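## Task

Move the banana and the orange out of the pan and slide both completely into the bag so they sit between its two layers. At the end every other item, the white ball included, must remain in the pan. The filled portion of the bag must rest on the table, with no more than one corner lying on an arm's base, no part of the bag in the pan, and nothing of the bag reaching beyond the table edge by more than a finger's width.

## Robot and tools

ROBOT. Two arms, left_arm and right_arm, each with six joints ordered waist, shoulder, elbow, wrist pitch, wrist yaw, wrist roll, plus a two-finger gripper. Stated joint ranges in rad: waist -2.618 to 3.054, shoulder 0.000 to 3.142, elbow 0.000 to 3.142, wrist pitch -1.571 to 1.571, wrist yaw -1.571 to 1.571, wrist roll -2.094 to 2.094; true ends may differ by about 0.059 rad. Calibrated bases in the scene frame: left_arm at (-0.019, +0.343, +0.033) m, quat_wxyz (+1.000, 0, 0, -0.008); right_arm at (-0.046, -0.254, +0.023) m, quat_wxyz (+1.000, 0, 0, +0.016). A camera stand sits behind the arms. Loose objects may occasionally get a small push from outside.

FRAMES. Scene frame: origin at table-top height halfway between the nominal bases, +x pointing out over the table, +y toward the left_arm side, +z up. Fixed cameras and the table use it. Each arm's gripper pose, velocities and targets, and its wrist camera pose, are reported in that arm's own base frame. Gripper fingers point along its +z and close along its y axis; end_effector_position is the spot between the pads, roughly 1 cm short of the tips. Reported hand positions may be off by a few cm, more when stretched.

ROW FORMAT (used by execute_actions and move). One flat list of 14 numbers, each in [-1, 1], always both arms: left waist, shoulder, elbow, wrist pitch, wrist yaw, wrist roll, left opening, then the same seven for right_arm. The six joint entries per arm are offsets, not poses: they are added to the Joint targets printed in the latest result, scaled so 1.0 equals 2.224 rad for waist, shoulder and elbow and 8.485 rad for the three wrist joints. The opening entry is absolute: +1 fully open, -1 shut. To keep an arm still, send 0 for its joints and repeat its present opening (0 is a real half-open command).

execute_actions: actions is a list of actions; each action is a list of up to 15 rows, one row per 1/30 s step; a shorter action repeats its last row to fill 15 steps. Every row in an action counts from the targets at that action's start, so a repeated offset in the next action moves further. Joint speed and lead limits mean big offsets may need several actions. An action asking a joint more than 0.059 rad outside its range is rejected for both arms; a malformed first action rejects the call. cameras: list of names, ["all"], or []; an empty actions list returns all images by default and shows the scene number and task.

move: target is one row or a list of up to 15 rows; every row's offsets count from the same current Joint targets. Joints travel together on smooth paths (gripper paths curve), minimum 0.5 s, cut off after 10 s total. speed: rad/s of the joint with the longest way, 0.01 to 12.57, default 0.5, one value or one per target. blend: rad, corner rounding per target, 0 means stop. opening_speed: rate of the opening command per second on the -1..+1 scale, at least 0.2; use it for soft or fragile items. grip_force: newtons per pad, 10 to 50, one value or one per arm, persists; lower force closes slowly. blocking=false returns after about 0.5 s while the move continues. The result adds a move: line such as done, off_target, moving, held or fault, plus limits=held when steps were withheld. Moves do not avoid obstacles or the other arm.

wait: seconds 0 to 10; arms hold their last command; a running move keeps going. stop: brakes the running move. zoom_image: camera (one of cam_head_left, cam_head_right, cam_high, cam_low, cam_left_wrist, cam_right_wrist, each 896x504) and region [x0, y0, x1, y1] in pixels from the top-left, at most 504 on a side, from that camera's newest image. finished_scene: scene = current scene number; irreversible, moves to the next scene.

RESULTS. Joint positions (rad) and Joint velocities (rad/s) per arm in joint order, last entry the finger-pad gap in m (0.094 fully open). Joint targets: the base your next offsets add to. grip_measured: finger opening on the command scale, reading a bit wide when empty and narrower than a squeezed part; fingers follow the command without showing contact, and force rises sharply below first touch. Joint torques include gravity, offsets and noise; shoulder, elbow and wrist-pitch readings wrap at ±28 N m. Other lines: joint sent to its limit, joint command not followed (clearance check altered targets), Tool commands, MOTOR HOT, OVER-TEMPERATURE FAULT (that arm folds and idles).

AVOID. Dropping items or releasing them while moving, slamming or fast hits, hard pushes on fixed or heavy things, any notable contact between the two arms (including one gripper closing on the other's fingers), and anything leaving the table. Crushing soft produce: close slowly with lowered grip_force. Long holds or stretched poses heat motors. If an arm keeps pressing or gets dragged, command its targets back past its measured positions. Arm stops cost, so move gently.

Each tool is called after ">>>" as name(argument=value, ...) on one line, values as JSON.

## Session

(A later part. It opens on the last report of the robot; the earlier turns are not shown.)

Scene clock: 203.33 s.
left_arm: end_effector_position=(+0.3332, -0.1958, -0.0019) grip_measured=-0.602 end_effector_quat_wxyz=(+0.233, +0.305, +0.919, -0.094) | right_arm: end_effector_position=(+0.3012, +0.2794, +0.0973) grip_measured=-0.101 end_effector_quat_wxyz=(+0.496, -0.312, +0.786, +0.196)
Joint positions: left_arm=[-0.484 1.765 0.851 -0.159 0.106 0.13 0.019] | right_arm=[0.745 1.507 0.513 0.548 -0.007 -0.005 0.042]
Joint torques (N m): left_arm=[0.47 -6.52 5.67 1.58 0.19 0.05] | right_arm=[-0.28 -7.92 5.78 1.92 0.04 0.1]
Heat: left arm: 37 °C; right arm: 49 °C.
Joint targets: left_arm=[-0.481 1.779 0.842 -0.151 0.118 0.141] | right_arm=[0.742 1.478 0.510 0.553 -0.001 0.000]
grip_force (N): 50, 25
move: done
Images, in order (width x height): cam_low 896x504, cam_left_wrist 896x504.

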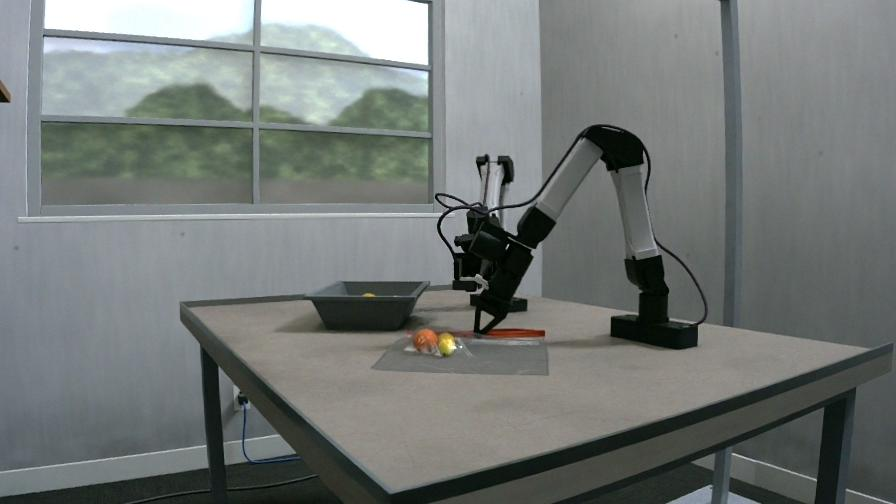

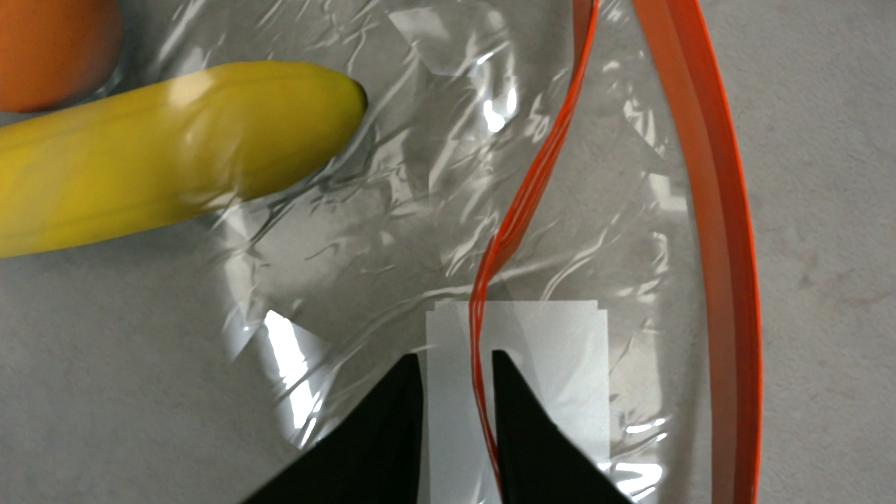

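>>> move(target=[[0,-0.0515,-0.00135,-0.01315,0,0,-0.6,0,0,0,0,0,0,-0.1],[0,-0.103,-0.0027,-0.0263,0,0,-0.6,0,0,0,0,0,0,-0.1],[0,-0.2,-0.0027,-0.0263,0,0,-0.6,0,0,0,0,0,0,-0.1]], speed=0.25, blend=0.03, cameras=["all"])

>>> zoom_image(camera="cam_low", region=[360, 260, 580, 390])

>>> zoom_image(camera="cam_high", region=[360, 80, 540, 220])

Scene clock: 206.07 s.
left_arm: end_effector_position=(+0.3157, -0.1866, +0.1185) grip_measured=-0.601 end_effector_quat_wxyz=(+0.333, +0.300, +0.887, -0.110) | right_arm: end_effector_position=(+0.3012, +0.2794, +0.0973) grip_measured=-0.101 end_effector_quat_wxyz=(+0.496, -0.312, +0.786, +0.196)
Joint positions: left_arm=[-0.484 1.348 0.847 -0.36 0.106 0.13 0.019] | right_arm=[0.745 1.507 0.513 0.548 -0.007 -0.005 0.042]
Joint torques (N m): left_arm=[0.46 -6.17 7.09 1.71 0.18 0.06] | right_arm=[-0.28 -7.92 5.76 1.93 0.04 0.1]
Heat: left arm: 37 °C; right arm: 49 °C.
Joint targets: left_arm=[-0.481 1.334 0.837 -0.374 0.118 0.141] | right_arm=[0.742 1.478 0.510 0.553 -0.001 0.000]
grip_force (N): 50, 25
move: done

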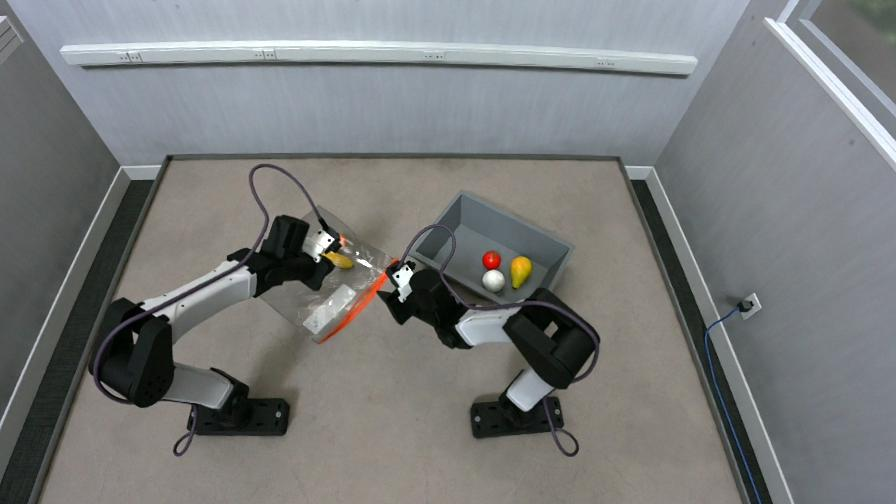

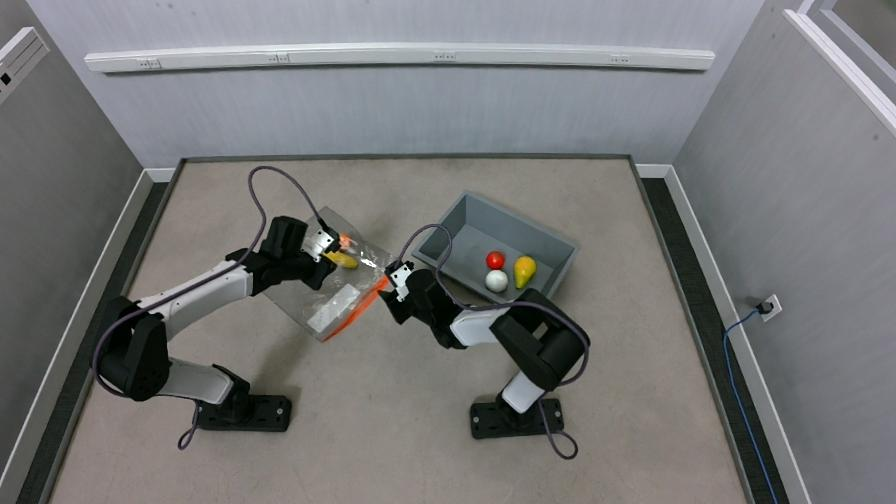

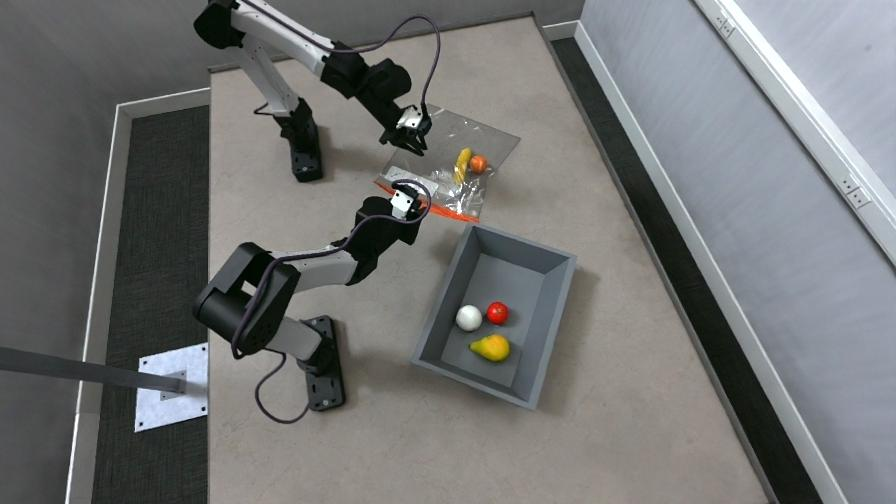

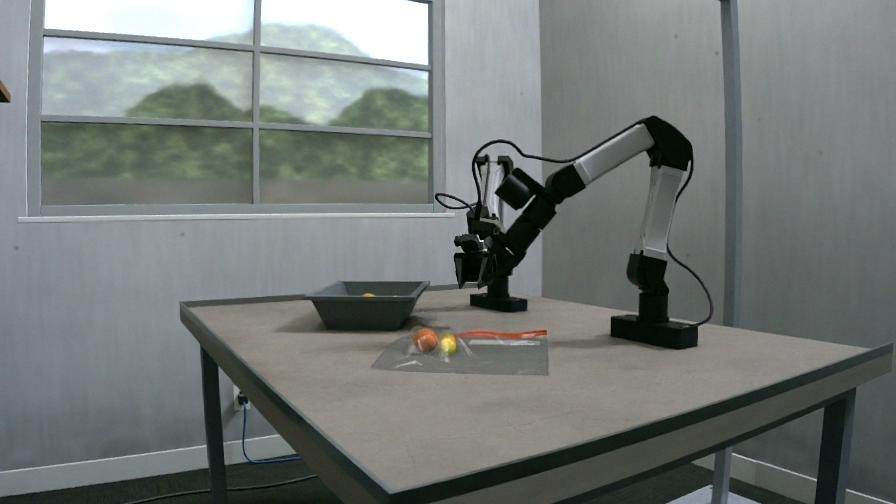

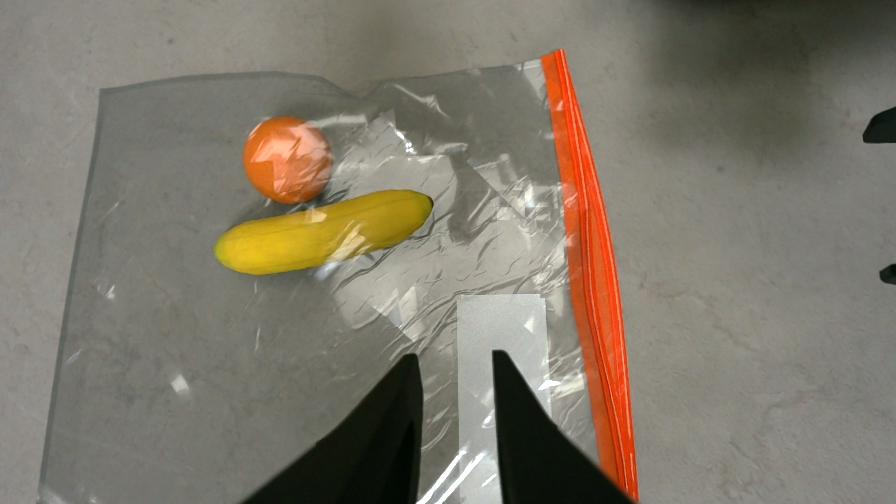

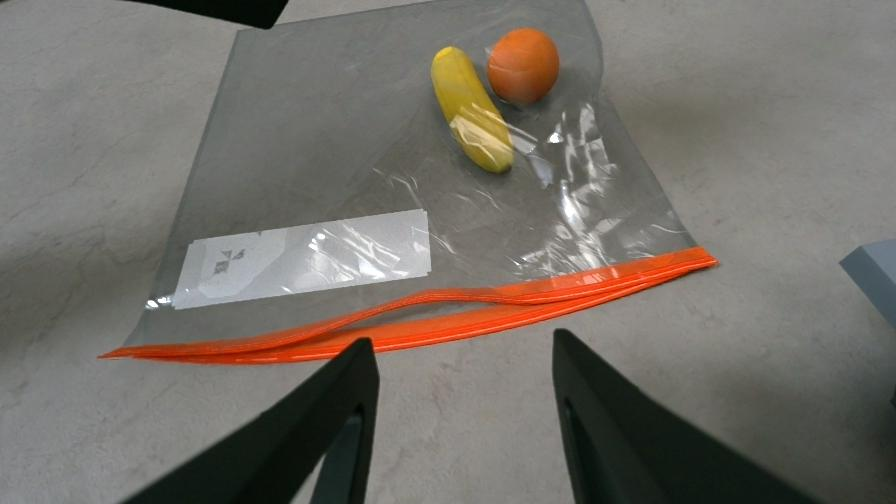

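Scaled by 2.291 from the camera's 896x504 image, which has a finer 1280x720 frame.

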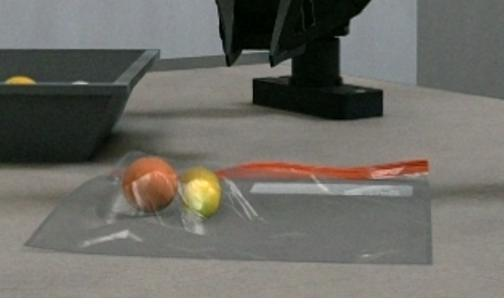

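Scaled by 2.800 from the camera's 896x504 image, which has a finer 1280x720 frame.

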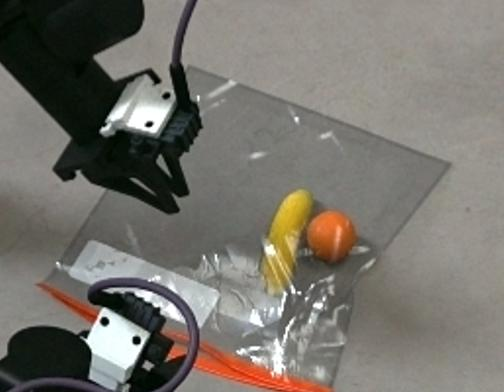

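>>> finished_scene(scene=2)

The scene is finished: the task was done.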